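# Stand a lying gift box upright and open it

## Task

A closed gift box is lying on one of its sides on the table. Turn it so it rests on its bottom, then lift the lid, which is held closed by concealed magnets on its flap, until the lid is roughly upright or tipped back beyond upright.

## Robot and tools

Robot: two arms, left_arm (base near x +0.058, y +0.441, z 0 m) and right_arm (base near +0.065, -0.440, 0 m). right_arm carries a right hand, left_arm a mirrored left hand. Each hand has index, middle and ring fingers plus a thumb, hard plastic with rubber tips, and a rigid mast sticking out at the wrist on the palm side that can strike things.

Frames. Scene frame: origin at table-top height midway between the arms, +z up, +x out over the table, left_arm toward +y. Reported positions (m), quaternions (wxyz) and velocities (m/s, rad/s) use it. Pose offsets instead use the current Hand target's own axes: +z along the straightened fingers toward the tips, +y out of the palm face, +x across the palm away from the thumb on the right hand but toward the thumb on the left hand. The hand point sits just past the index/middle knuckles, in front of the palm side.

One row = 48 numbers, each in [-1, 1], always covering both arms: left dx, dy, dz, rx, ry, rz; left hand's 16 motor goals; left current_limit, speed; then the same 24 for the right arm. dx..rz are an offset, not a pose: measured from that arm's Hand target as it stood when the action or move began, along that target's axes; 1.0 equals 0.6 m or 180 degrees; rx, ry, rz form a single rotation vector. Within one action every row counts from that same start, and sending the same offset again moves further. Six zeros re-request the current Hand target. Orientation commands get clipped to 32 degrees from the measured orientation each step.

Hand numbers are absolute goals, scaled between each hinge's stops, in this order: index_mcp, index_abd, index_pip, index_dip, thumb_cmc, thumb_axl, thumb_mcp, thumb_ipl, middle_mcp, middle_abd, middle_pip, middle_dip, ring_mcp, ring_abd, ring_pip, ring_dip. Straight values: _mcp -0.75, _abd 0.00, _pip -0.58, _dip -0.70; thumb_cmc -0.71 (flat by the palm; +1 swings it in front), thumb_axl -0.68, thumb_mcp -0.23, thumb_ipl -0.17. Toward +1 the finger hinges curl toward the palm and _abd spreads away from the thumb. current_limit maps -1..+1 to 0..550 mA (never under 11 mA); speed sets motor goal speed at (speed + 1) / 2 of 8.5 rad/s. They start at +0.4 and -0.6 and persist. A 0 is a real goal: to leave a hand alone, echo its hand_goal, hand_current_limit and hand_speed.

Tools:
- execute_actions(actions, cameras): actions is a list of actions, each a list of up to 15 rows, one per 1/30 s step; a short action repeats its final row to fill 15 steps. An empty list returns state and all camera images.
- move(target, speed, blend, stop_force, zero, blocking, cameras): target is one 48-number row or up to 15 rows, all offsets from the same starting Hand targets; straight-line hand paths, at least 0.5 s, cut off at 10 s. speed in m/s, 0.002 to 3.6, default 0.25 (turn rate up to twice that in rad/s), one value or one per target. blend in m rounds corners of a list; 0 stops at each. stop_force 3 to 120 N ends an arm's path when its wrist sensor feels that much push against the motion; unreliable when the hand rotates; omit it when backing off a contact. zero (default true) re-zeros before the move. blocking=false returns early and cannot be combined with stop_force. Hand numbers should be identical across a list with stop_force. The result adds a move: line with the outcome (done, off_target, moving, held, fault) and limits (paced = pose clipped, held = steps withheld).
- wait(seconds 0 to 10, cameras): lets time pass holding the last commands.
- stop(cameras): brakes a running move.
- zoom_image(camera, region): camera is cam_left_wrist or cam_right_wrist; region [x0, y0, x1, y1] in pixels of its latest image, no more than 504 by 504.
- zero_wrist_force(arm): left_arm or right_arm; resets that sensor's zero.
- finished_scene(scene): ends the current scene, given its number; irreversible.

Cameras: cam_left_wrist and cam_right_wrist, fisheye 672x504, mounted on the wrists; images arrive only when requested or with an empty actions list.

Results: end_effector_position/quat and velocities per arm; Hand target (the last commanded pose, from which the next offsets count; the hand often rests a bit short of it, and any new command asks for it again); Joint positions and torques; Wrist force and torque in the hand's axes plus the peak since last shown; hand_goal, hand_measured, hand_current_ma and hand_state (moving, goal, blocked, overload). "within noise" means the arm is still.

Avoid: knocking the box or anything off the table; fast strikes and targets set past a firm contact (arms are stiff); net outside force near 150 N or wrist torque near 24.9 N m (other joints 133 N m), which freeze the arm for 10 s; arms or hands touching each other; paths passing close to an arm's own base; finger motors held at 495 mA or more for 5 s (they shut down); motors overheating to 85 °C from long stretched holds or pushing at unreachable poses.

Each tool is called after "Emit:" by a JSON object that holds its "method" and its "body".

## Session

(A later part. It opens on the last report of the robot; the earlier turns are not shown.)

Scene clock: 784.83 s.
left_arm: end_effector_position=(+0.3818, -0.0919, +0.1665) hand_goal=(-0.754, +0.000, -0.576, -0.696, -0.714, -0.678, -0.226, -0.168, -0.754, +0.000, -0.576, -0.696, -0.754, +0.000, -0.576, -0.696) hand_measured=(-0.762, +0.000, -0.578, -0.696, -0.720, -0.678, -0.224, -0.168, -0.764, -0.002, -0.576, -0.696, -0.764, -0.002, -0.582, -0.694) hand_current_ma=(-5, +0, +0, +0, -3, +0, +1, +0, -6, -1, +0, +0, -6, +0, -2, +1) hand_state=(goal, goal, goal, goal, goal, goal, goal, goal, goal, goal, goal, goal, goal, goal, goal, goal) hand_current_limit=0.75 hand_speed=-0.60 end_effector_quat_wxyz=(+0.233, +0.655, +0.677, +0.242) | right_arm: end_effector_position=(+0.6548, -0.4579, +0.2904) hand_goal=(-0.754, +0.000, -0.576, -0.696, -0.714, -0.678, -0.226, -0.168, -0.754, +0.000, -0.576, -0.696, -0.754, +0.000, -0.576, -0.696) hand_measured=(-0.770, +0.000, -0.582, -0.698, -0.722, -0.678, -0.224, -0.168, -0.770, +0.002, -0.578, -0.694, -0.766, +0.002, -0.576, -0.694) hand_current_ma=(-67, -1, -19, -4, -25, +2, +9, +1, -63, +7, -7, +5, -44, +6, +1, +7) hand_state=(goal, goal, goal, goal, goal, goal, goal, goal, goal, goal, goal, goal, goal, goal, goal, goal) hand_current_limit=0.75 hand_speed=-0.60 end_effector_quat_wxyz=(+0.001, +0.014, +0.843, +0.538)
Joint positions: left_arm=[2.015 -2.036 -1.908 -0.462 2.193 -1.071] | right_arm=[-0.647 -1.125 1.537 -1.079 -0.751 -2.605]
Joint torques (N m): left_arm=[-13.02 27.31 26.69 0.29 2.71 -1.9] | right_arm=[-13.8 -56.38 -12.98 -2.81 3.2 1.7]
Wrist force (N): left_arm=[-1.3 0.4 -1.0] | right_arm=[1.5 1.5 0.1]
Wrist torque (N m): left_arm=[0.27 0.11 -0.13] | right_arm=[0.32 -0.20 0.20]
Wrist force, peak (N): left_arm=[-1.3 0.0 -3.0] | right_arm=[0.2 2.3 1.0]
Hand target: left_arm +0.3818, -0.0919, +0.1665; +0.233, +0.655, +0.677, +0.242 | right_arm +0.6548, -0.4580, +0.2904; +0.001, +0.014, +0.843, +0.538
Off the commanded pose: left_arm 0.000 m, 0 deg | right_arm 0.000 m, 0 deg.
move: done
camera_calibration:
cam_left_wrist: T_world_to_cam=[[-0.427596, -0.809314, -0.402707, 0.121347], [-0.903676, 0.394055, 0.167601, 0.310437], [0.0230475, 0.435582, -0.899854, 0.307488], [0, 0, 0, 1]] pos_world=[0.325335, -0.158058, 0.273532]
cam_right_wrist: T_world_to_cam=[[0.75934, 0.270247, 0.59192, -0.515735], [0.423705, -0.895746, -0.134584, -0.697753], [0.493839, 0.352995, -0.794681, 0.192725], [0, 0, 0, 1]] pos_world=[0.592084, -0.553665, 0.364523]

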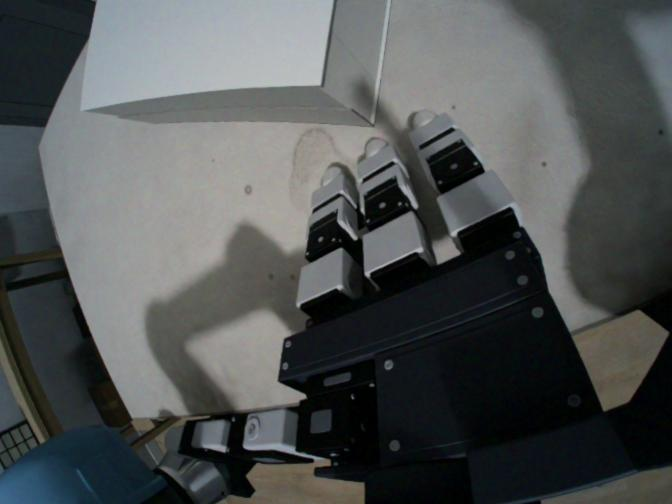

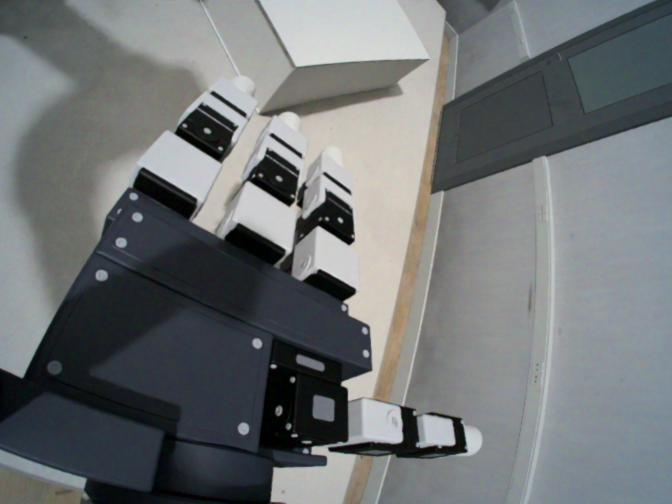

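Emit:
{"method": "move", "body": {"target": [[-0.005,0.0613,0.0514,0,0,0,-0.754,0,-0.576,-0.696,-0.714,-0.678,-0.226,-0.168,-0.754,0,-0.576,-0.696,-0.754,0,-0.576,-0.696,0.75,-0.6,0,0,0,0,0,0,-0.754,0,-0.576,-0.696,-0.714,-0.678,-0.226,-0.168,-0.754,0,-0.576,-0.696,-0.754,0,-0.576,-0.696,0.75,-0.6],[-0.08,0.171,0.1436,0,0,0,-0.754,0,-0.576,-0.696,-0.714,-0.678,-0.226,-0.168,-0.754,0,-0.576,-0.696,-0.754,0,-0.576,-0.696,0.75,-0.6,0,0,0,0,0,0,-0.754,0,-0.576,-0.696,-0.714,-0.678,-0.226,-0.168,-0.754,0,-0.576,-0.696,-0.754,0,-0.576,-0.696,0.75,-0.6]], "blend": [0.01,0], "speed": [0.15,0.06], "cameras": ["all"]}}

Scene clock: 803.40 s.
left_arm: end_effector_position=(+0.5172, -0.1353, +0.1645) hand_goal=(-0.754, +0.000, -0.576, -0.696, -0.714, -0.678, -0.226, -0.168, -0.754, +0.000, -0.576, -0.696, -0.754, +0.000, -0.576, -0.696) hand_measured=(-0.762, +0.000, -0.578, -0.696, -0.720, -0.678, -0.224, -0.168, -0.766, +0.006, -0.578, -0.696, -0.764, -0.002, -0.580, -0.694) hand_current_ma=(-5, +0, +0, +0, -3, +0, +1, +0, -8, +2, +0, +0, -6, +0, -2, +1) hand_state=(goal, goal, goal, goal, goal, goal, goal, goal, goal, goal, goal, goal, goal, goal, goal, goal) hand_current_limit=0.75 hand_speed=-0.60 end_effector_quat_wxyz=(+0.233, +0.655, +0.677, +0.242) | right_arm: end_effector_position=(+0.6548, -0.4580, +0.2904) hand_goal=(-0.754, +0.000, -0.576, -0.696, -0.714, -0.678, -0.226, -0.168, -0.754, +0.000, -0.576, -0.696, -0.754, +0.000, -0.576, -0.696) hand_measured=(-0.770, +0.000, -0.582, -0.698, -0.722, -0.678, -0.224, -0.168, -0.770, +0.002, -0.578, -0.694, -0.766, +0.002, -0.576, -0.694) hand_current_ma=(-67, -1, -19, -4, -25, +2, +9, +1, -63, +7, -7, +5, -44, +6, +1, +7) hand_state=(goal, goal, goal, goal, goal, goal, goal, goal, goal, goal, goal, goal, goal, goal, goal, goal) hand_current_limit=0.75 hand_speed=-0.60 end_effector_quat_wxyz=(+0.001, +0.014, +0.843, +0.538)
Joint positions: left_arm=[2.176 -2.207 -1.645 -0.453 2.137 -0.889] | right_arm=[-0.647 -1.125 1.537 -1.079 -0.751 -2.605]
Joint torques (N m): left_arm=[14.05 32.97 26.71 0.17 -0.29 2.06] | right_arm=[-12.55 -56.15 -14.02 -2.73 3.16 1.76]
Wrist force (N): left_arm=[-1.7 -0.1 -2.8] | right_arm=[1.4 1.3 0.0]
Wrist torque (N m): left_arm=[0.44 0.10 -0.25] | right_arm=[0.31 -0.19 0.19]
Wrist force, peak (N): left_arm=[-2.0 -0.1 -5.9] | right_arm=[1.8 1.4 -0.1]
Hand target: left_arm +0.5173, -0.1354, +0.1645; +0.233, +0.655, +0.677, +0.242 | right_arm +0.6548, -0.4580, +0.2904; +0.001, +0.014, +0.843, +0.538
Off the commanded pose: left_arm 0.000 m, 0 deg | right_arm 0.000 m, 0 deg.
move: done
camera_calibration:
cam_left_wrist: T_world_to_cam=[[-0.427448, -0.809397, -0.402698, 0.143266], [-0.903749, 0.393882, 0.167617, 0.450209], [0.0229467, 0.435585, -0.899855, 0.321609], [0, 0, 0, 1]] pos_world=[0.460735, -0.201459, 0.271632]
cam_right_wrist: T_world_to_cam=[[0.759398, 0.270166, 0.591883, -0.515801], [0.423583, -0.895806, -0.134574, -0.697717], [0.493855, 0.352906, -0.79471, 0.192678], [0, 0, 0, 1]] pos_world=[0.592084, -0.553664, 0.364523]

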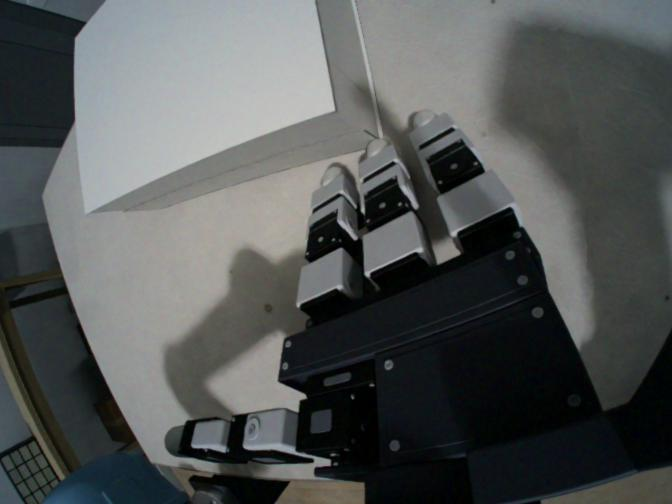

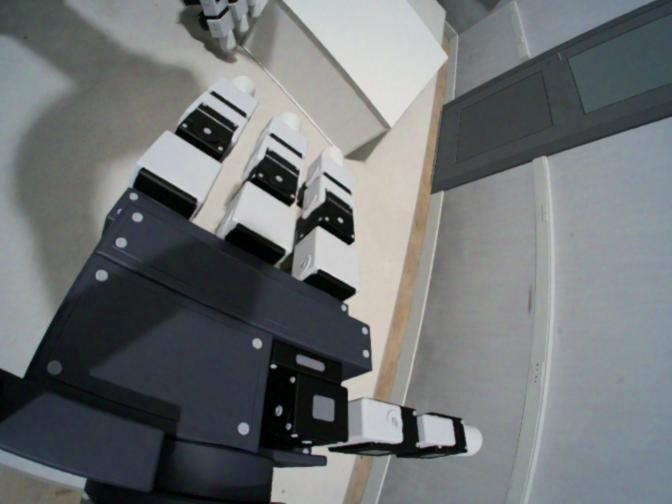

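Emit:
{"method": "move", "body": {"target": [-0.03,0.09,0.0756,0,0,0,-0.754,0,-0.576,-0.696,-0.714,-0.678,-0.226,-0.168,-0.754,0,-0.576,-0.696,-0.754,0,-0.576,-0.696,0.75,-0.6,0,0,0,0,0,0,-0.754,0,-0.576,-0.696,-0.714,-0.678,-0.226,-0.168,-0.754,0,-0.576,-0.696,-0.754,0,-0.576,-0.696,0.75,-0.6], "speed": 0.06, "cameras": ["all"]}}

Scene clock: 815.47 s.
left_arm: end_effector_position=(+0.5883, -0.1510, +0.1635) hand_goal=(-0.754, +0.000, -0.576, -0.696, -0.714, -0.678, -0.226, -0.168, -0.754, +0.000, -0.576, -0.696, -0.754, +0.000, -0.576, -0.696) hand_measured=(-0.762, +0.000, -0.578, -0.696, -0.720, -0.678, -0.224, -0.168, -0.764, +0.010, -0.578, -0.696, -0.764, -0.002, -0.580, -0.694) hand_current_ma=(-5, +0, +0, +0, -3, +0, +1, +0, -7, +5, +0, +0, -6, +0, -2, +1) hand_state=(goal, goal, goal, goal, goal, goal, goal, goal, goal, goal, goal, goal, goal, goal, goal, goal) hand_current_limit=0.75 hand_speed=-0.60 end_effector_quat_wxyz=(+0.233, +0.655, +0.677, +0.242) | right_arm: end_effector_position=(+0.6548, -0.4580, +0.2904) hand_goal=(-0.754, +0.000, -0.576, -0.696, -0.714, -0.678, -0.226, -0.168, -0.754, +0.000, -0.576, -0.696, -0.754, +0.000, -0.576, -0.696) hand_measured=(-0.770, +0.000, -0.582, -0.698, -0.722, -0.678, -0.224, -0.168, -0.770, +0.002, -0.578, -0.694, -0.766, +0.002, -0.576, -0.694) hand_current_ma=(-67, -1, -19, -4, -25, +2, +9, +1, -63, +7, -7, +5, -44, +6, +1, +7) hand_state=(goal, goal, goal, goal, goal, goal, goal, goal, goal, goal, goal, goal, goal, goal, goal, goal) hand_current_limit=0.75 hand_speed=-0.60 end_effector_quat_wxyz=(+0.001, +0.014, +0.843, +0.538)
Joint positions: left_arm=[2.249 -2.299 -1.487 -0.478 2.107 -0.811] | right_arm=[-0.647 -1.125 1.537 -1.079 -0.751 -2.605]
Joint torques (N m): left_arm=[15.13 37.95 27.48 0.35 -0.32 1.93] | right_arm=[-12.88 -56.24 -13.12 -2.74 3.19 1.67]
Wrist force (N): left_arm=[-1.5 0.1 -2.6] | right_arm=[1.5 1.1 -0.2]
Wrist torque (N m): left_arm=[0.42 -0.01 -0.25] | right_arm=[0.30 -0.20 0.20]
Wrist force, peak (N): left_arm=[-1.6 -0.4 -3.3] | right_arm=[1.6 1.6 0.0]
Hand target: left_arm +0.5884, -0.1510, +0.1635; +0.233, +0.655, +0.677, +0.242 | right_arm +0.6548, -0.4580, +0.2904; +0.001, +0.014, +0.843, +0.538
Off the commanded pose: left_arm 0.000 m, 0 deg | right_arm 0.000 m, 0 deg.
move: done
camera_calibration:
cam_left_wrist: T_world_to_cam=[[-0.427448, -0.809397, -0.402698, 0.160547], [-0.903749, 0.393882, 0.167617, 0.520817], [0.0229467, 0.435585, -0.899855, 0.325917], [0, 0, 0, 1]] pos_world=[0.531835, -0.217159, 0.270632]
cam_right_wrist: T_world_to_cam=[[0.759398, 0.270166, 0.591883, -0.515801], [0.423583, -0.895806, -0.134574, -0.697717], [0.493855, 0.352906, -0.79471, 0.192678], [0, 0, 0, 1]] pos_world=[0.592084, -0.553664, 0.364523]

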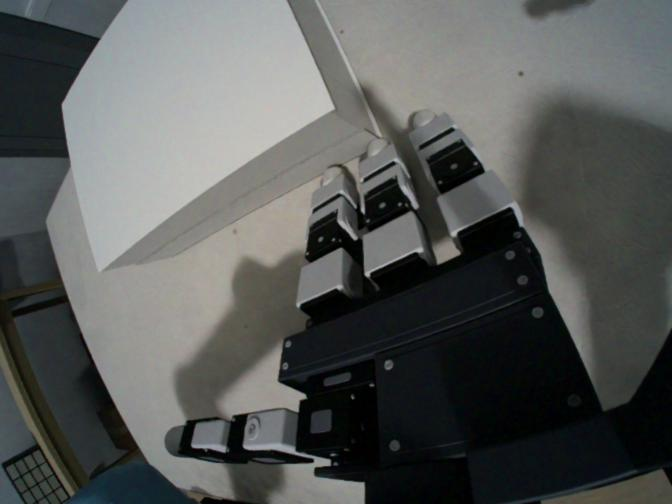

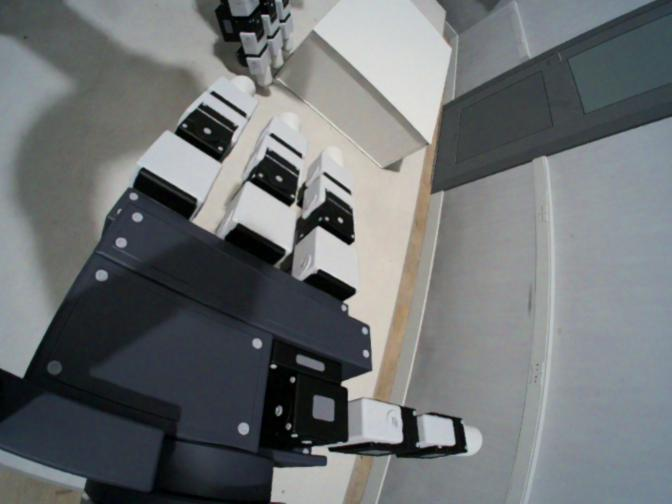

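Emit:
{"method": "move", "body": {"target": [[-0.005,0.0268,0.0225,0,0,0,-0.754,0,-0.576,-0.696,-0.714,-0.678,-0.226,-0.168,-0.754,0,-0.576,-0.696,-0.754,0,-0.576,-0.696,0.75,-0.6,0,0,0,0,0,0,-0.754,0,-0.576,-0.696,-0.714,-0.678,-0.226,-0.168,-0.754,0,-0.576,-0.696,-0.754,0,-0.576,-0.696,0.75,-0.6],[0,-0.153,-0.128,0,0,0,-0.754,0,-0.576,-0.696,-0.714,-0.678,-0.226,-0.168,-0.754,0,-0.576,-0.696,-0.754,0,-0.576,-0.696,0.75,-0.6,0,0,0,0,0,0,-0.754,0,-0.576,-0.696,-0.714,-0.678,-0.226,-0.168,-0.754,0,-0.576,-0.696,-0.754,0,-0.576,-0.696,0.75,-0.6]], "speed": [0.06,0.3], "cameras": ["all"]}}

Scene clock: 829.93 s.
left_arm: end_effector_position=(+0.4691, -0.1551, +0.1649) hand_goal=(-0.754, +0.000, -0.576, -0.696, -0.714, -0.678, -0.226, -0.168, -0.754, +0.000, -0.576, -0.696, -0.754, +0.000, -0.576, -0.696) hand_measured=(-0.762, +0.000, -0.578, -0.696, -0.720, -0.678, -0.224, -0.168, -0.764, +0.004, -0.578, -0.696, -0.764, -0.002, -0.580, -0.694) hand_current_ma=(-5, +0, +0, +0, -3, +0, +1, +0, -7, +1, +0, +0, -6, +0, -2, +1) hand_state=(goal, goal, goal, goal, goal, goal, goal, goal, goal, goal, goal, goal, goal, goal, goal, goal) hand_current_limit=0.75 hand_speed=-0.60 end_effector_quat_wxyz=(+0.233, +0.655, +0.677, +0.242) | right_arm: end_effector_position=(+0.6548, -0.4580, +0.2904) hand_goal=(-0.754, +0.000, -0.576, -0.696, -0.714, -0.678, -0.226, -0.168, -0.754, +0.000, -0.576, -0.696, -0.754, +0.000, -0.576, -0.696) hand_measured=(-0.770, +0.000, -0.582, -0.698, -0.722, -0.678, -0.224, -0.168, -0.770, +0.002, -0.578, -0.694, -0.766, +0.002, -0.576, -0.694) hand_current_ma=(-67, -1, -19, -4, -25, +2, +9, +1, -63, +7, -7, +5, -44, +6, +1, +7) hand_state=(goal, goal, goal, goal, goal, goal, goal, goal, goal, goal, goal, goal, goal, goal, goal, goal) hand_current_limit=0.75 hand_speed=-0.60 end_effector_quat_wxyz=(+0.001, +0.014, +0.843, +0.538)
Joint positions: left_arm=[2.097 -2.2 -1.641 -0.512 2.167 -0.977] | right_arm=[-0.647 -1.125 1.537 -1.079 -0.751 -2.605]
Joint torques (N m): left_arm=[-13.02 48.11 13.98 0.52 2.71 -1.61] | right_arm=[-12.35 -56.15 -13.21 -2.82 3.22 1.64]
Wrist force (N): left_arm=[-1.3 0.2 -0.8] | right_arm=[1.5 1.6 0.2]
Wrist torque (N m): left_arm=[0.23 0.11 -0.14] | right_arm=[0.34 -0.21 0.21]
Wrist force, peak (N): left_arm=[-1.5 0.2 -3.3] | right_arm=[1.5 1.6 0.2]
Hand target: left_arm +0.4688, -0.1550, +0.1650; +0.233, +0.655, +0.677, +0.242 | right_arm +0.6548, -0.4580, +0.2904; +0.001, +0.014, +0.843, +0.538
Off the commanded pose: left_arm 0.000 m, 0 deg | right_arm 0.000 m, 0 deg.
move: done
camera_calibration:
cam_left_wrist: T_world_to_cam=[[-0.427448, -0.809397, -0.402698, 0.10684], [-0.903749, 0.393882, 0.167617, 0.414471], [0.0229467, 0.435585, -0.899855, 0.331698], [0, 0, 0, 1]] pos_world=[0.412635, -0.221259, 0.272032]
cam_right_wrist: T_world_to_cam=[[0.759398, 0.270166, 0.591883, -0.515801], [0.423583, -0.895806, -0.134574, -0.697717], [0.493855, 0.352906, -0.79471, 0.192678], [0, 0, 0, 1]] pos_world=[0.592084, -0.553664, 0.364523]

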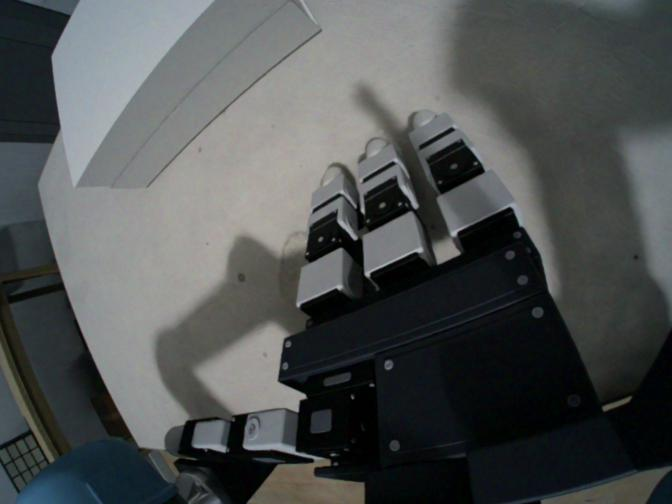

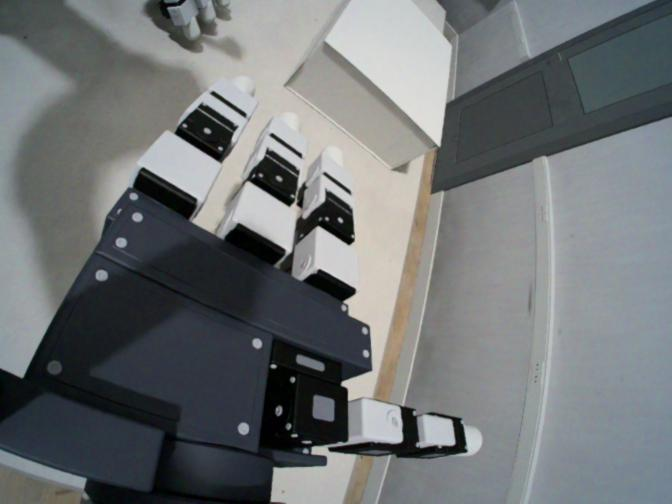

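Emit:
{"method": "move", "body": {"target": [[0.292,0.138,-0.243,-0.027,-0.1,0.077,-0.754,0,-0.576,-0.696,-0.714,-0.678,-0.226,-0.168,0.3,0,0.3,0,0.3,0,0.3,0,0.75,-0.6,0,0,0,0,0,0,-0.754,0,-0.576,-0.696,-0.714,-0.678,-0.226,-0.168,0.3,0,0.3,0,0.3,0,0.3,0,0.75,-0.6],[0.625,0.251,-0.17,-0.054,-0.2,0.153,-0.754,0,-0.576,-0.696,-0.714,-0.678,-0.226,-0.168,0.3,0,0.3,0,0.3,0,0.3,0,0.75,-0.6,0,0,0,0,0,0,-0.754,0,-0.576,-0.696,-0.714,-0.678,-0.226,-0.168,0.3,0,0.3,0,0.3,0,0.3,0,0.75,-0.6],[0.692,0.378,0.024,-0.1087,-0.399,0.3064,-0.754,0,-0.576,-0.696,-0.714,-0.678,-0.226,-0.168,0.3,0,0.3,0,0.3,0,0.3,0,0.75,-0.6,0.005,-0.058,0.336,0,0,0,-0.754,0,-0.576,-0.696,-0.714,-0.678,-0.226,-0.168,0.3,0,0.3,0,0.3,0,0.3,0,0.75,-0.6],[0.658,0.242,0.186,-0.1087,-0.399,0.3064,-0.754,0,-0.576,-0.696,-0.714,-0.678,-0.226,-0.168,0.3,0,0.3,0,0.3,0,0.3,0,0.75,-0.6,0.005,-0.058,0.336,0,0,0,-0.754,0,-0.576,-0.696,-0.714,-0.678,-0.226,-0.168,0.3,0,0.3,0,0.3,0,0.3,0,0.75,-0.6]], "blend": [0.03,0.03,0.02,0], "speed": 0.25, "cameras": ["all"]}}

Scene clock: 902.60 s.
left_arm: end_effector_position=(+0.6384, +0.2457, +0.1711) hand_goal=(-0.754, +0.000, -0.576, -0.696, -0.714, -0.678, -0.226, -0.168, +0.300, +0.000, +0.300, +0.000, +0.300, +0.000, +0.300, +0.000) hand_measured=(-0.762, +0.000, -0.578, -0.696, -0.720, -0.678, -0.224, -0.168, +0.288, +0.002, +0.298, -0.002, +0.290, -0.002, +0.298, -0.002) hand_current_ma=(-5, +0, +0, +0, -3, +0, +1, +0, -8, +1, +0, -1, -6, +0, +0, -1) hand_state=(goal, goal, goal, goal, goal, goal, goal, goal, goal, goal, goal, goal, goal, goal, goal, goal) hand_current_limit=0.75 hand_speed=-0.60 end_effector_quat_wxyz=(+0.536, +0.844, +0.018, +0.003) | right_arm: end_effector_position=(+0.6546, -0.2898, +0.1738) hand_goal=(-0.754, +0.000, -0.576, -0.696, -0.714, -0.678, -0.226, -0.168, +0.300, +0.000, +0.300, +0.000, +0.300, +0.000, +0.300, +0.000) hand_measured=(-0.770, +0.000, -0.582, -0.698, -0.722, -0.678, -0.224, -0.168, +0.290, +0.002, +0.298, -0.002, +0.290, +0.002, +0.298, -0.002) hand_current_ma=(-67, -1, -19, -4, -25, +2, +9, +1, -37, +7, -4, -7, -38, +6, -5, -7) hand_state=(goal, goal, goal, goal, goal, goal, goal, goal, goal, goal, goal, goal, goal, goal, goal, goal) hand_current_limit=0.75 hand_speed=-0.60 end_effector_quat_wxyz=(+0.001, +0.014, +0.843, +0.538)
Joint positions: left_arm=[3.484 -2.043 -1.952 -1.285 0.528 2.191] | right_arm=[-0.395 -1.078 1.876 -1.694 -0.571 -2.316]
Joint torques (N m): left_arm=[-12.5 25.7 9.37 3.51 -2.96 -1.57] | right_arm=[11.65 -24.82 -9.54 -3.56 3.43 1.81]
Wrist force (N): left_arm=[-1.5 -0.1 -0.6] | right_arm=[1.6 1.5 0.1]
Wrist torque (N m): left_arm=[0.27 0.12 -0.20] | right_arm=[0.28 -0.23 0.20]
Wrist force, peak (N): left_arm=[-2.7 0.0 -0.6] | right_arm=[1.6 1.5 0.6]
Hand target: left_arm +0.6385, +0.2457, +0.1710; +0.536, +0.844, +0.018, +0.003 | right_arm +0.6546, -0.2898, +0.1738; +0.001, +0.014, +0.843, +0.538
Off the commanded pose: left_arm 0.000 m, 0 deg | right_arm 0.000 m, 0 deg.
move: done; blend cut to 0 m at target 1
camera_calibration:
cam_left_wrist: T_world_to_cam=[[-0.810313, 0.208626, -0.547602, 0.525129], [0.390992, 0.888538, -0.240055, -0.469818], [0.436483, -0.408628, -0.801565, 0.0854078], [0, 0, 0, 1]] pos_world=[0.571935, 0.342796, 0.24324]
cam_right_wrist: T_world_to_cam=[[0.759398, 0.270166, 0.591883, -0.492051], [0.423583, -0.895806, -0.134574, -0.562739], [0.493855, 0.352906, -0.79471, 0.0407899], [0, 0, 0, 1]] pos_world=[0.591884, -0.385564, 0.247923]

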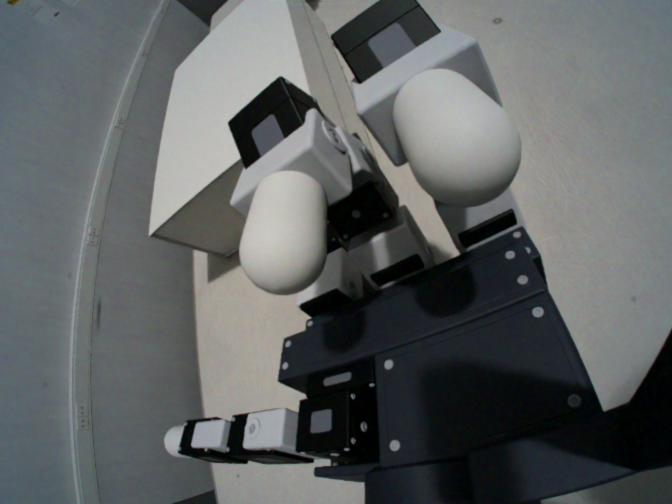

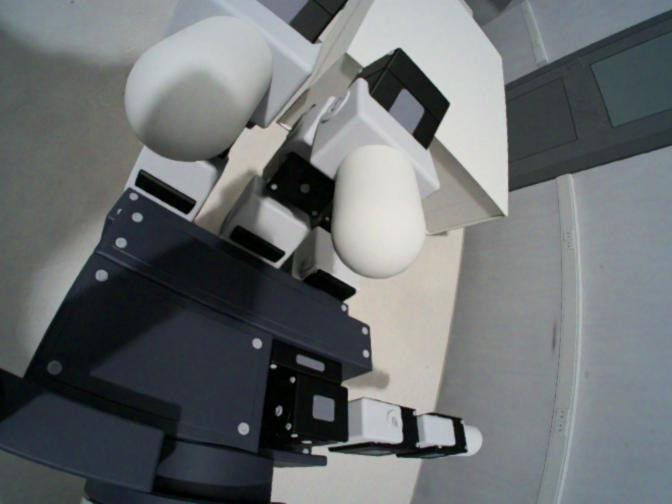

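Emit:
{"method": "move", "body": {"target": [[0.0267,0.0113,0.0242,0,0,0,-0.754,0,-0.576,-0.696,-0.714,-0.678,-0.226,-0.168,0.3,0,0.3,0,0.3,0,0.3,0,0.75,-0.6,0,0,0,0,0,0,-0.754,0,-0.576,-0.696,-0.714,-0.678,-0.226,-0.168,0.3,0,0.3,0,0.3,0,0.3,0,0.75,-0.6]], "speed": 0.1}}

Emit:
{"method": "move", "body": {"target": [[0,0.028,0.06,0,0,0,-0.754,0,-0.576,-0.696,-0.714,-0.678,-0.226,-0.168,0.3,0,0.3,0,0.3,0,0.3,0,0.75,-0.6,0,0.0282,0.0604,0,0,0,-0.754,0,-0.576,-0.696,-0.714,-0.678,-0.226,-0.168,0.3,0,0.3,0,0.3,0,0.3,0,0.75,-0.6]], "speed": 0.015, "stop_force": 6, "cameras": ["all"]}}

Scene clock: 921.30 s.
left_arm: end_effector_position=(+0.6549, +0.2303, +0.1708) hand_goal=(-0.754, +0.000, -0.576, -0.696, -0.714, -0.678, -0.226, -0.168, +0.300, +0.000, +0.300, +0.000, +0.300, +0.000, +0.300, +0.000) hand_measured=(-0.762, +0.008, -0.578, -0.696, -0.720, -0.678, -0.224, -0.168, +0.288, +0.002, +0.298, -0.002, +0.290, -0.002, +0.298, -0.002) hand_current_ma=(-5, +4, +0, +0, -3, +0, +1, +0, -8, +1, +0, -1, -6, +0, +0, -1) hand_state=(goal, goal, goal, goal, goal, goal, goal, goal, goal, goal, goal, goal, goal, goal, goal, goal) hand_current_limit=0.75 hand_speed=-0.60 end_effector_quat_wxyz=(+0.536, +0.844, +0.018, +0.003) | right_arm: end_effector_position=(+0.6546, -0.2898, +0.1738) hand_goal=(-0.754, +0.000, -0.576, -0.696, -0.714, -0.678, -0.226, -0.168, +0.300, +0.000, +0.300, +0.000, +0.300, +0.000, +0.300, +0.000) hand_measured=(-0.770, +0.000, -0.582, -0.698, -0.722, -0.678, -0.224, -0.168, +0.290, +0.002, +0.298, -0.002, +0.290, +0.002, +0.298, -0.002) hand_current_ma=(-67, -1, -19, -4, -25, +2, +9, +1, -37, +7, -4, -7, -38, +6, -5, -7) hand_state=(goal, goal, goal, goal, goal, goal, goal, goal, goal, goal, goal, goal, goal, goal, goal, goal) hand_current_limit=0.75 hand_speed=-0.60 end_effector_quat_wxyz=(+0.001, +0.014, +0.843, +0.538)
Joint positions: left_arm=[3.448 -2.074 -1.916 -1.235 0.509 2.128] | right_arm=[-0.395 -1.078 1.876 -1.694 -0.571 -2.316]
Joint torques (N m): left_arm=[-15.24 27.21 24.66 3.59 -3.03 -1.66] | right_arm=[11.61 -24.5 -10.28 -3.55 3.47 1.87]
Wrist force (N): left_arm=[-2.3 -0.2 -2.7] | right_arm=[1.4 1.3 -0.1]
Wrist torque (N m): left_arm=[0.45 0.13 -0.24] | right_arm=[0.28 -0.20 0.19]
Wrist force, peak (N): left_arm=[-2.6 -0.3 -2.4] | right_arm=[1.7 1.6 0.0]
Hand target: left_arm +0.6550, +0.2302, +0.1708; +0.536, +0.844, +0.018, +0.003 | right_arm +0.6546, -0.2898, +0.1738; +0.001, +0.014, +0.843, +0.538
Off the commanded pose: left_arm 0.000 m, 0 deg | right_arm 0.000 m, 0 deg.
move: done

Scene clock: 923.77 s.
left_arm: end_effector_position=(+0.6556, +0.2128, +0.1707) hand_goal=(-0.754, +0.000, -0.576, -0.696, -0.714, -0.678, -0.226, -0.168, +0.300, +0.000, +0.300, +0.000, +0.300, +0.000, +0.300, +0.000) hand_measured=(-0.766, +0.010, -0.578, -0.694, -0.720, -0.678, -0.224, -0.168, +0.288, +0.002, +0.298, -0.002, +0.290, -0.002, +0.298, -0.002) hand_current_ma=(-9, +5, +0, +1, -3, +0, +1, +0, -8, +1, +0, -1, -6, +0, +0, -1) hand_state=(goal, goal, goal, goal, goal, goal, goal, goal, goal, goal, goal, goal, goal, goal, goal, goal) hand_current_limit=0.75 hand_speed=-0.60 end_effector_quat_wxyz=(+0.536, +0.844, +0.018, +0.003) | right_arm: end_effector_position=(+0.6551, -0.2723, +0.1739) hand_goal=(-0.754, +0.000, -0.576, -0.696, -0.714, -0.678, -0.226, -0.168, +0.300, +0.000, +0.300, +0.000, +0.300, +0.000, +0.300, +0.000) hand_measured=(-0.774, +0.000, -0.582, -0.696, -0.722, -0.678, -0.224, -0.168, +0.290, +0.002, +0.298, -0.002, +0.290, +0.002, +0.298, -0.002) hand_current_ma=(-81, +1, -19, -1, -25, +2, +9, +1, -37, +7, -4, -7, -37, +6, -5, -7) hand_state=(blocked, goal, goal, goal, goal, goal, goal, goal, goal, goal, goal, goal, goal, goal, goal, goal) hand_current_limit=0.75 hand_speed=-0.60 end_effector_quat_wxyz=(+0.001, +0.014, +0.843, +0.538)
Joint positions: left_arm=[3.417 -2.078 -1.925 -1.172 0.495 2.072] | right_arm=[-0.365 -1.081 1.891 -1.744 -0.553 -2.272]
Joint torques (N m): left_arm=[8.96 37.46 22.72 -0.91 0.23 2.15] | right_arm=[-10.6 -23.79 -20.62 1.22 -0.92 -0.95]
Wrist force (N): left_arm=[-2.0 0.0 -8.0] | right_arm=[1.5 1.3 -5.5]
Wrist torque (N m): left_arm=[0.86 0.28 -0.32] | right_arm=[0.72 -0.36 0.31]
Wrist force, peak (N): left_arm=[-2.1 -0.8 -15.3] | right_arm=[1.8 0.9 -12.9]
Hand target: left_arm +0.6556, +0.2128, +0.1707; +0.536, +0.844, +0.018, +0.003 (not the last commanded pose) | right_arm +0.6551, -0.2723, +0.1738; +0.001, +0.014, +0.843, +0.538 (not the last commanded pose)
Off the commanded pose: left_arm 0.022 m, 0 deg | right_arm 0.022 m, 0 deg.
move: contact (left_arm, right_arm)
camera_calibration:
cam_left_wrist: T_world_to_cam=[[-0.810307, 0.208679, -0.547591, 0.545689], [0.391058, 0.888502, -0.240079, -0.447428], [0.436436, -0.408677, -0.801565, 0.064179], [0, 0, 0, 1]] pos_world=[0.589135, 0.309896, 0.24284]
cam_right_wrist: T_world_to_cam=[[0.759311, 0.270225, 0.591967, -0.49703], [0.423711, -0.895741, -0.134597, -0.547279], [0.493877, 0.353024, -0.794644, 0.0344301], [0, 0, 0, 1]] pos_world=[0.592284, -0.368065, 0.247923]

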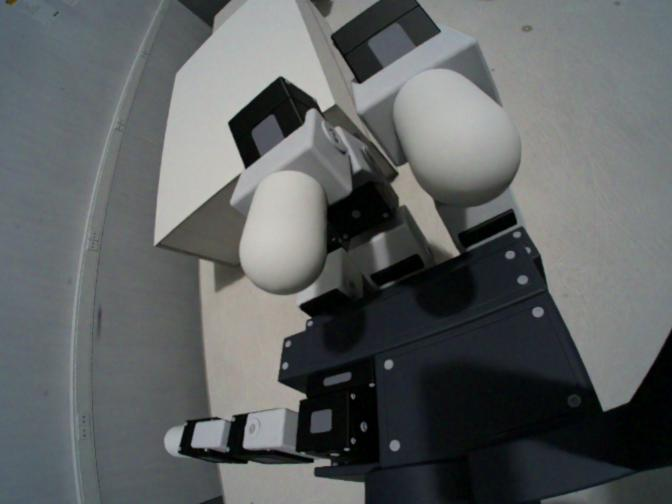

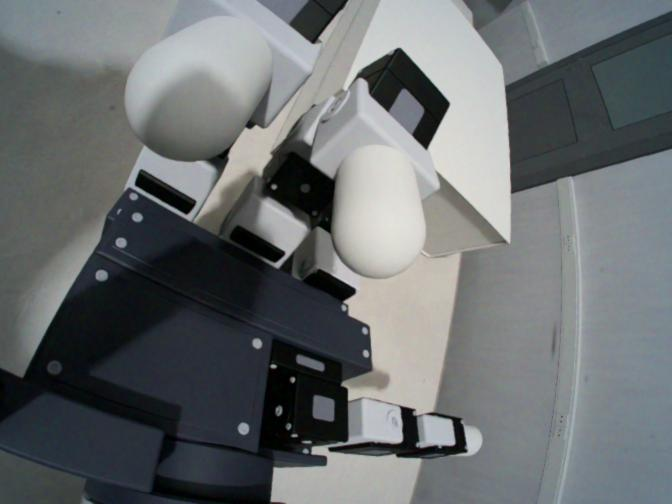

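Emit:
{"method": "move", "body": {"target": [0,0.0028,0.006,0,0,0,-0.754,0,-0.576,-0.696,-0.714,-0.678,-0.226,-0.168,0.3,0,0.3,0,0.3,0,0.3,0,0.75,-0.6,0,0.0028,0.006,0,0,0,-0.754,0,-0.576,-0.696,-0.714,-0.678,-0.226,-0.168,0.3,0,0.3,0,0.3,0,0.3,0,0.75,-0.6], "speed": 0.004, "stop_force": 16}}

Scene clock: 930.87 s.
left_arm: end_effector_position=(+0.6557, +0.2117, +0.1708) hand_goal=(-0.754, +0.000, -0.576, -0.696, -0.714, -0.678, -0.226, -0.168, +0.300, +0.000, +0.300, +0.000, +0.300, +0.000, +0.300, +0.000) hand_measured=(-0.772, +0.012, -0.578, -0.688, -0.720, -0.678, -0.224, -0.168, +0.288, +0.002, +0.298, -0.002, +0.290, -0.002, +0.298, -0.002) hand_current_ma=(-17, +7, +0, +4, -3, +0, +1, +0, -8, +1, +0, -1, -6, +0, +0, -1) hand_state=(goal, goal, goal, goal, goal, goal, goal, goal, goal, goal, goal, goal, goal, goal, goal, goal) hand_current_limit=0.75 hand_speed=-0.60 end_effector_quat_wxyz=(+0.536, +0.844, +0.018, +0.004) | right_arm: end_effector_position=(+0.6551, -0.2711, +0.1738) hand_goal=(-0.754, +0.000, -0.576, -0.696, -0.714, -0.678, -0.226, -0.168, +0.300, +0.000, +0.300, +0.000, +0.300, +0.000, +0.300, +0.000) hand_measured=(-0.780, +0.004, -0.582, -0.690, -0.722, -0.678, -0.224, -0.168, +0.290, +0.002, +0.298, -0.002, +0.290, +0.002, +0.298, -0.002) hand_current_ma=(-106, +8, -18, +17, -25, +2, +9, +1, -37, +7, -4, -7, -37, +6, -5, -7) hand_state=(blocked, goal, goal, goal, goal, goal, goal, goal, goal, goal, goal, goal, goal, goal, goal, goal) hand_current_limit=0.75 hand_speed=-0.60 end_effector_quat_wxyz=(+0.001, +0.014, +0.843, +0.538)
Joint positions: left_arm=[3.415 -2.079 -1.926 -1.167 0.494 2.068] | right_arm=[-0.363 -1.081 1.892 -1.748 -0.552 -2.269]
Joint torques (N m): left_arm=[-0.73 30.99 18.37 -1.86 0.17 2.09] | right_arm=[-1.37 -38.7 -16.5 2.4 -1.22 -1.03]
Wrist force (N): left_arm=[-2.1 -1.2 -24.9] | right_arm=[1.6 0.3 -23.2]
Wrist torque (N m): left_arm=[2.22 0.64 -0.28] | right_arm=[2.14 -0.72 0.23]
Wrist force, peak (N): left_arm=[-2.4 -1.4 -27.3] | right_arm=[1.3 0.5 -25.7]
Hand target: left_arm +0.6557, +0.2117, +0.1708; +0.536, +0.844, +0.018, +0.004 (not the last commanded pose) | right_arm +0.6551, -0.2711, +0.1738; +0.001, +0.014, +0.843, +0.538 (not the last commanded pose)
Off the commanded pose: left_arm 0.003 m, 0 deg | right_arm 0.003 m, 0 deg.
move: contact (left_arm, right_arm)

Emit:
{"method": "move", "body": {"target": [0,0.302,-0.141,0,0,0,-0.754,0,-0.576,-0.696,-0.714,-0.678,-0.226,-0.168,0.3,0,0.3,0,0.3,0,0.3,0,0.75,-0.6,0,0.302,-0.141,0,0,0,-0.754,0,-0.576,-0.696,-0.714,-0.678,-0.226,-0.168,0.3,0,0.3,0,0.3,0,0.3,0,0.75,-0.6], "speed": 0.05, "cameras": ["all"]}}

Scene clock: 943.80 s.
left_arm: end_effector_position=(+0.6584, +0.2114, +0.3707) hand_goal=(-0.754, +0.000, -0.576, -0.696, -0.714, -0.678, -0.226, -0.168, +0.300, +0.000, +0.300, +0.000, +0.300, +0.000, +0.300, +0.000) hand_measured=(-0.770, +0.002, -0.582, -0.700, -0.720, -0.678, -0.224, -0.168, +0.288, +0.002, +0.298, -0.002, +0.290, -0.002, +0.298, -0.002) hand_current_ma=(-14, +0, -3, -1, -3, +0, +1, +0, -8, +1, +0, -1, -6, +0, +0, -1) hand_state=(goal, goal, goal, goal, goal, goal, goal, goal, goal, goal, goal, goal, goal, goal, goal, goal) hand_current_limit=0.75 hand_speed=-0.60 end_effector_quat_wxyz=(+0.536, +0.844, +0.018, +0.004) | right_arm: end_effector_position=(+0.6577, -0.2714, +0.3736) hand_goal=(-0.754, +0.000, -0.576, -0.696, -0.714, -0.678, -0.226, -0.168, +0.300, +0.000, +0.300, +0.000, +0.300, +0.000, +0.300, +0.000) hand_measured=(-0.774, -0.004, -0.582, -0.700, -0.722, -0.678, -0.224, -0.168, +0.290, +0.002, +0.298, -0.002, +0.290, +0.002, +0.298, -0.002) hand_current_ma=(-83, -9, -23, -11, -25, +2, +9, +1, -37, +7, -4, -7, -37, +6, -5, -7) hand_state=(blocked, goal, goal, goal, goal, goal, goal, goal, goal, goal, goal, goal, goal, goal, goal, goal) hand_current_limit=0.75 hand_speed=-0.60 end_effector_quat_wxyz=(+0.001, +0.014, +0.843, +0.538)
Joint positions: left_arm=[3.413 -1.804 -1.704 -1.66 0.493 2.064] | right_arm=[-0.362 -1.333 1.651 -1.256 -0.551 -2.267]
Joint torques (N m): left_arm=[-13.36 35.33 30.96 -0.46 0.09 2.19] | right_arm=[11.17 -48.44 -28.18 0.82 -0.27 -1.01]
Wrist force (N): left_arm=[-1.4 0.0 -0.5] | right_arm=[1.4 1.6 -0.1]
Wrist torque (N m): left_arm=[0.31 0.15 -0.27] | right_arm=[0.34 -0.20 0.34]
Wrist force, peak (N): left_arm=[-2.0 -1.1 -25.2] | right_arm=[1.8 0.6 -23.3]
Hand target: left_arm +0.6584, +0.2114, +0.3708; +0.536, +0.844, +0.018, +0.004 | right_arm +0.6577, -0.2714, +0.3738; +0.001, +0.014, +0.843, +0.538
Off the commanded pose: left_arm 0.000 m, 0 deg | right_arm 0.000 m, 0 deg.
move: done
camera_calibration:
cam_left_wrist: T_world_to_cam=[[-0.810182, 0.208574, -0.547815, 0.657793], [0.390986, 0.888574, -0.239928, -0.399246], [0.436732, -0.408574, -0.801457, 0.222321], [0, 0, 0, 1]] pos_world=[0.591937, 0.308396, 0.44274]
cam_right_wrist: T_world_to_cam=[[0.759377, 0.269985, 0.591991, -0.617737], [0.423507, -0.895822, -0.134703, -0.520584], [0.493951, 0.353003, -0.794608, 0.191481], [0, 0, 0, 1]] pos_world=[0.594984, -0.367164, 0.447723]

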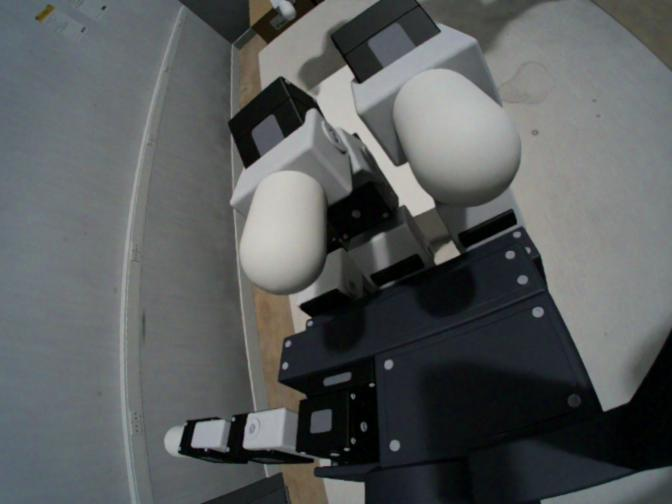

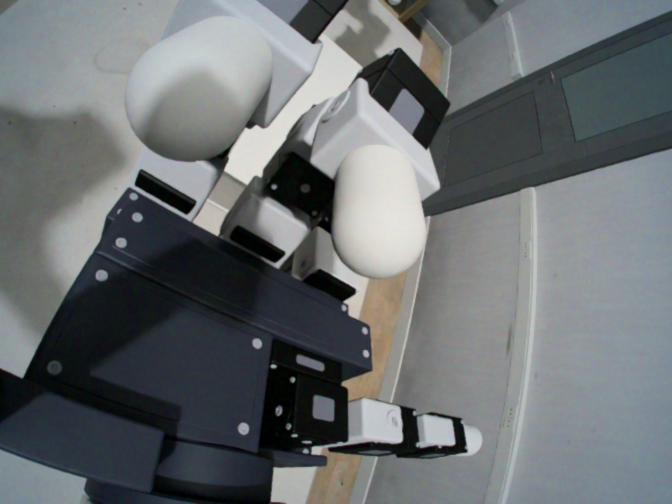

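Emit:
{"method": "move", "body": {"target": [0,-0.056,-0.121,0,0,0,-0.754,0,-0.576,-0.696,-0.714,-0.678,-0.226,-0.168,-0.754,0,-0.576,-0.696,-0.754,0,-0.576,-0.696,0.75,-0.6,0,-0.056,-0.121,0,0,0,-0.754,0,-0.576,-0.696,-0.714,-0.678,-0.226,-0.168,-0.754,0,-0.576,-0.696,-0.754,0,-0.576,-0.696,0.75,-0.6], "cameras": ["all"]}}

Scene clock: 949.27 s.
left_arm: end_effector_position=(+0.6557, +0.2912, +0.3712) hand_goal=(-0.754, +0.000, -0.576, -0.696, -0.714, -0.678, -0.226, -0.168, -0.754, +0.000, -0.576, -0.696, -0.754, +0.000, -0.576, -0.696) hand_measured=(-0.770, +0.002, -0.582, -0.700, -0.720, -0.678, -0.224, -0.168, -0.760, +0.002, -0.576, -0.694, -0.760, -0.002, -0.576, -0.694) hand_current_ma=(-14, +0, -2, -1, -3, +0, +1, +0, -3, +1, +0, +0, -2, +0, +0, +1) hand_state=(goal, goal, goal, goal, goal, goal, goal, goal, goal, goal, goal, goal, goal, goal, goal, goal) hand_current_limit=0.75 hand_speed=-0.60 end_effector_quat_wxyz=(+0.536, +0.844, +0.018, +0.004) | right_arm: end_effector_position=(+0.6557, -0.3513, +0.3739) hand_goal=(-0.754, +0.000, -0.576, -0.696, -0.714, -0.678, -0.226, -0.168, -0.754, +0.000, -0.576, -0.696, -0.754, +0.000, -0.576, -0.696) hand_measured=(-0.774, -0.004, -0.582, -0.700, -0.722, -0.678, -0.224, -0.168, -0.760, +0.002, -0.576, -0.694, -0.760, +0.002, -0.576, -0.694) hand_current_ma=(-79, -9, -22, -11, -25, +2, +9, +1, -19, +7, +0, +7, -19, +6, +0, +7) hand_state=(goal, goal, goal, goal, goal, goal, goal, goal, goal, goal, goal, goal, goal, goal, goal, goal) hand_current_limit=0.75 hand_speed=-0.60 end_effector_quat_wxyz=(+0.001, +0.014, +0.843, +0.538)
Joint positions: left_arm=[3.55 -1.825 -1.63 -1.914 0.566 2.296] | right_arm=[-0.493 -1.287 1.561 -1.064 -0.636 -2.445]
Joint torques (N m): left_arm=[13.3 24.63 29.71 -0.94 0.02 2.03] | right_arm=[-13.12 -20.81 -26.26 1.5 -0.88 -1.22]
Wrist force (N): left_arm=[-1.4 0.0 -0.7] | right_arm=[1.8 1.3 0.0]
Wrist torque (N m): left_arm=[0.37 0.12 -0.28] | right_arm=[0.31 -0.26 0.39]
Wrist force, peak (N): left_arm=[-1.8 -0.1 -1.2] | right_arm=[1.7 2.0 1.0]
Hand target: left_arm +0.6557, +0.2913, +0.3712; +0.536, +0.844, +0.018, +0.004 | right_arm +0.6557, -0.3514, +0.3739; +0.001, +0.014, +0.843, +0.538
Off the commanded pose: left_arm 0.000 m, 0 deg | right_arm 0.000 m, 0 deg.
move: done
camera_calibration:
cam_left_wrist: T_world_to_cam=[[-0.810202, 0.208491, -0.547818, 0.639254], [0.390893, 0.888617, -0.239922, -0.46888], [0.436779, -0.408523, -0.801456, 0.256582], [0, 0, 0, 1]] pos_world=[0.589137, 0.388196, 0.44334]
cam_right_wrist: T_world_to_cam=[[0.759332, 0.270116, 0.59199, -0.594662], [0.423567, -0.895816, -0.134553, -0.591331], [0.493969, 0.352918, -0.794634, 0.220924], [0, 0, 0, 1]] pos_world=[0.592884, -0.447064, 0.448023]

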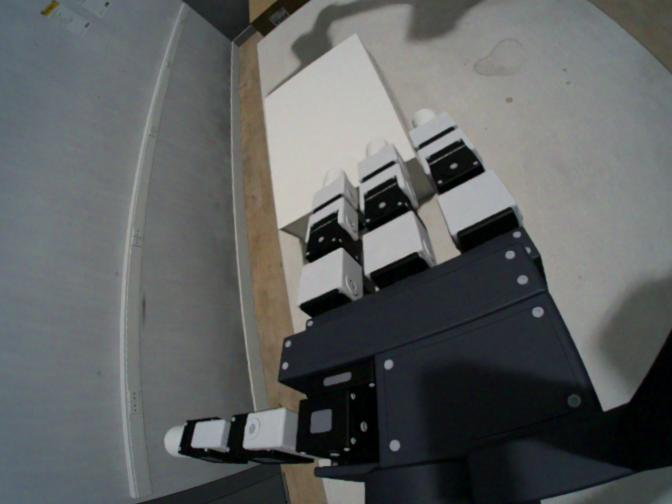

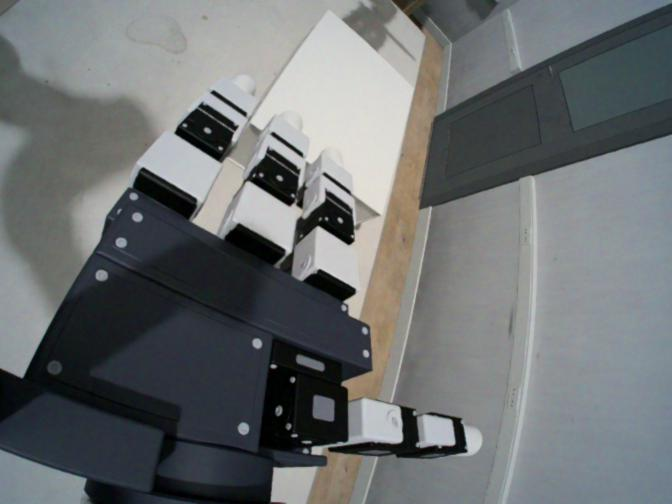

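Emit:
{"method": "zoom_image", "body": {"camera": "cam_left_wrist", "region": [260, 20, 440, 250]}}

Emit:
{"method": "zoom_image", "body": {"camera": "cam_right_wrist", "region": [220, 0, 430, 240]}}

Scaled by 2.191 from the camera's 672x504 image, which has a finer 960x720 frame.

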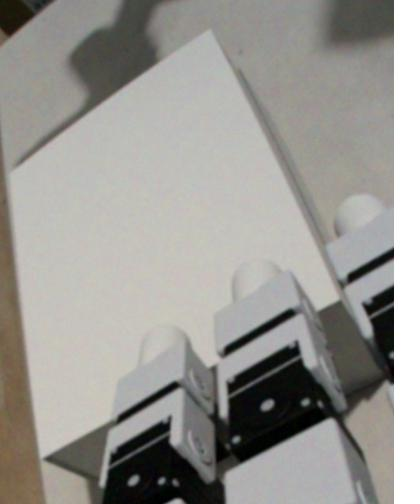

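Scaled by 2.100 from the camera's 672x504 image, which has a finer 960x720 frame.

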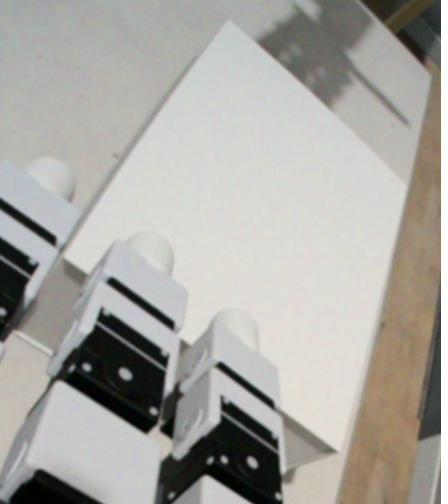

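Emit:
{"method": "move", "body": {"target": [0,-0.181,0.085,0,0,0,-0.754,0,-0.576,-0.696,-0.714,-0.678,-0.226,-0.168,-0.754,0,-0.576,-0.696,-0.754,0,-0.576,-0.696,0.75,-0.6,0,-0.219,-0.098,0,0,0,-0.754,0,-0.576,-0.696,-0.714,-0.678,-0.226,-0.168,-0.754,0,-0.576,-0.696,-0.754,0,-0.576,-0.696,0.75,-0.6], "cameras": ["all"]}}

Emit:
{"method": "zoom_image", "body": {"camera": "cam_right_wrist", "region": [240, 0, 460, 200]}}

Emit:
{"method": "zoom_image", "body": {"camera": "cam_left_wrist", "region": [140, 0, 440, 260]}}

Scene clock: 998.93 s.
left_arm: end_effector_position=(+0.6541, +0.2913, +0.2513) hand_goal=(-0.754, +0.000, -0.576, -0.696, -0.714, -0.678, -0.226, -0.168, -0.754, +0.000, -0.576, -0.696, -0.754, +0.000, -0.576, -0.696) hand_measured=(-0.770, +0.002, -0.582, -0.700, -0.720, -0.678, -0.224, -0.168, -0.760, +0.002, -0.576, -0.694, -0.760, -0.002, -0.576, -0.694) hand_current_ma=(-13, +0, -2, -1, -3, +0, +1, +0, -3, +1, +0, +0, -2, +0, +0, +1) hand_state=(goal, goal, goal, goal, goal, goal, goal, goal, goal, goal, goal, goal, goal, goal, goal, goal) hand_current_limit=0.75 hand_speed=-0.60 end_effector_quat_wxyz=(+0.536, +0.844, +0.018, +0.004) | right_arm: end_effector_position=(+0.6517, -0.4600, +0.2797) hand_goal=(-0.754, +0.000, -0.576, -0.696, -0.714, -0.678, -0.226, -0.168, -0.754, +0.000, -0.576, -0.696, -0.754, +0.000, -0.576, -0.696) hand_measured=(-0.774, -0.004, -0.582, -0.700, -0.722, -0.678, -0.224, -0.168, -0.760, +0.002, -0.576, -0.694, -0.760, +0.002, -0.576, -0.694) hand_current_ma=(-76, -9, -22, -10, -25, +2, +9, +1, -21, +7, +0, +7, -21, +6, +0, +7) hand_state=(goal, goal, goal, goal, goal, goal, goal, goal, goal, goal, goal, goal, goal, goal, goal, goal) hand_current_limit=0.75 hand_speed=-0.60 end_effector_quat_wxyz=(+0.001, +0.014, +0.843, +0.538)
Joint positions: left_arm=[3.552 -1.948 -1.802 -1.62 0.567 2.298] | right_arm=[-0.653 -1.118 1.556 -1.101 -0.756 -2.611]
Joint torques (N m): left_arm=[6.97 24.93 12.68 3.28 -2.95 -1.62] | right_arm=[-13.18 -26.28 -25.83 -2.79 -1.08 -0.9]
Wrist force (N): left_arm=[-1.7 0.1 -0.7] | right_arm=[1.2 1.4 -0.1]
Wrist torque (N m): left_arm=[0.37 0.16 -0.20] | right_arm=[0.33 -0.16 0.30]
Wrist force, peak (N): left_arm=[-1.7 -1.2 -0.7] | right_arm=[1.7 2.6 0.4]
Hand target: left_arm +0.6541, +0.2912, +0.2512; +0.536, +0.844, +0.018, +0.004 | right_arm +0.6517, -0.4601, +0.2796; +0.001, +0.014, +0.843, +0.538
Off the commanded pose: left_arm 0.000 m, 0 deg | right_arm 0.000 m, 0 deg.
move: done
camera_calibration:
cam_left_wrist: T_world_to_cam=[[-0.810194, 0.208517, -0.54782, 0.57232], [0.39098, 0.88855, -0.240029, -0.497139], [0.436715, -0.408657, -0.801424, 0.161262], [0, 0, 0, 1]] pos_world=[0.587637, 0.388295, 0.32344]
cam_right_wrist: T_world_to_cam=[[0.759319, 0.270105, 0.592012, -0.506503], [0.42361, -0.895785, -0.134624, -0.69967], [0.493952, 0.353005, -0.794606, 0.186456], [0, 0, 0, 1]] pos_world=[0.588884, -0.555764, 0.353823]

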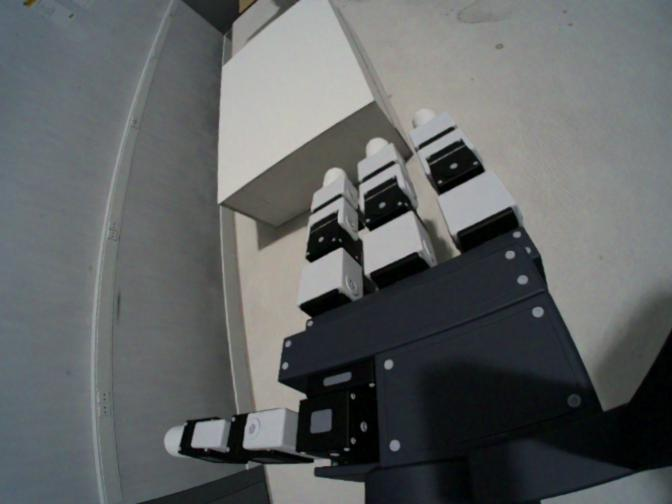

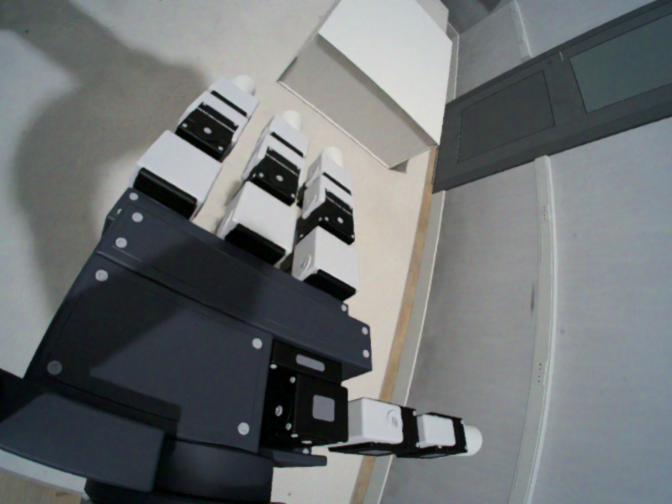

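Scaled by 2.291 from the camera's 672x504 image, which has a finer 960x720 frame.

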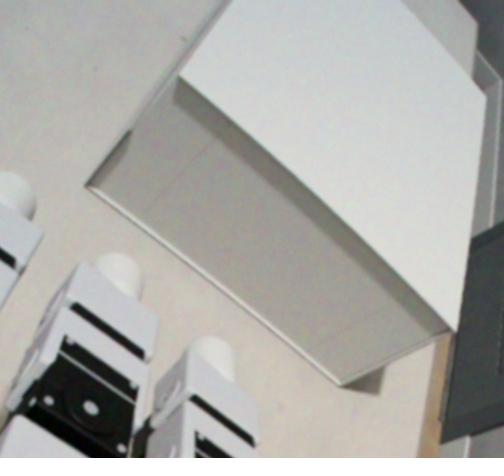

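Scaled by 1.680 from the camera's 672x504 image, which has a finer 960x720 frame.

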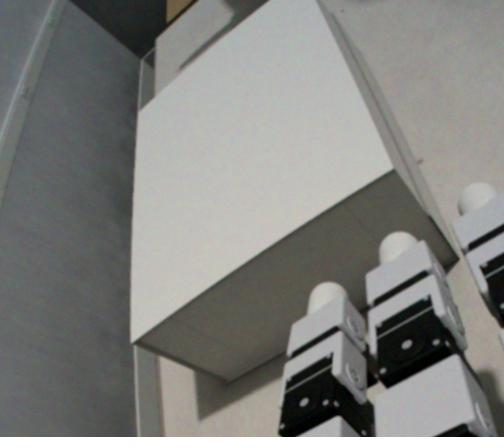

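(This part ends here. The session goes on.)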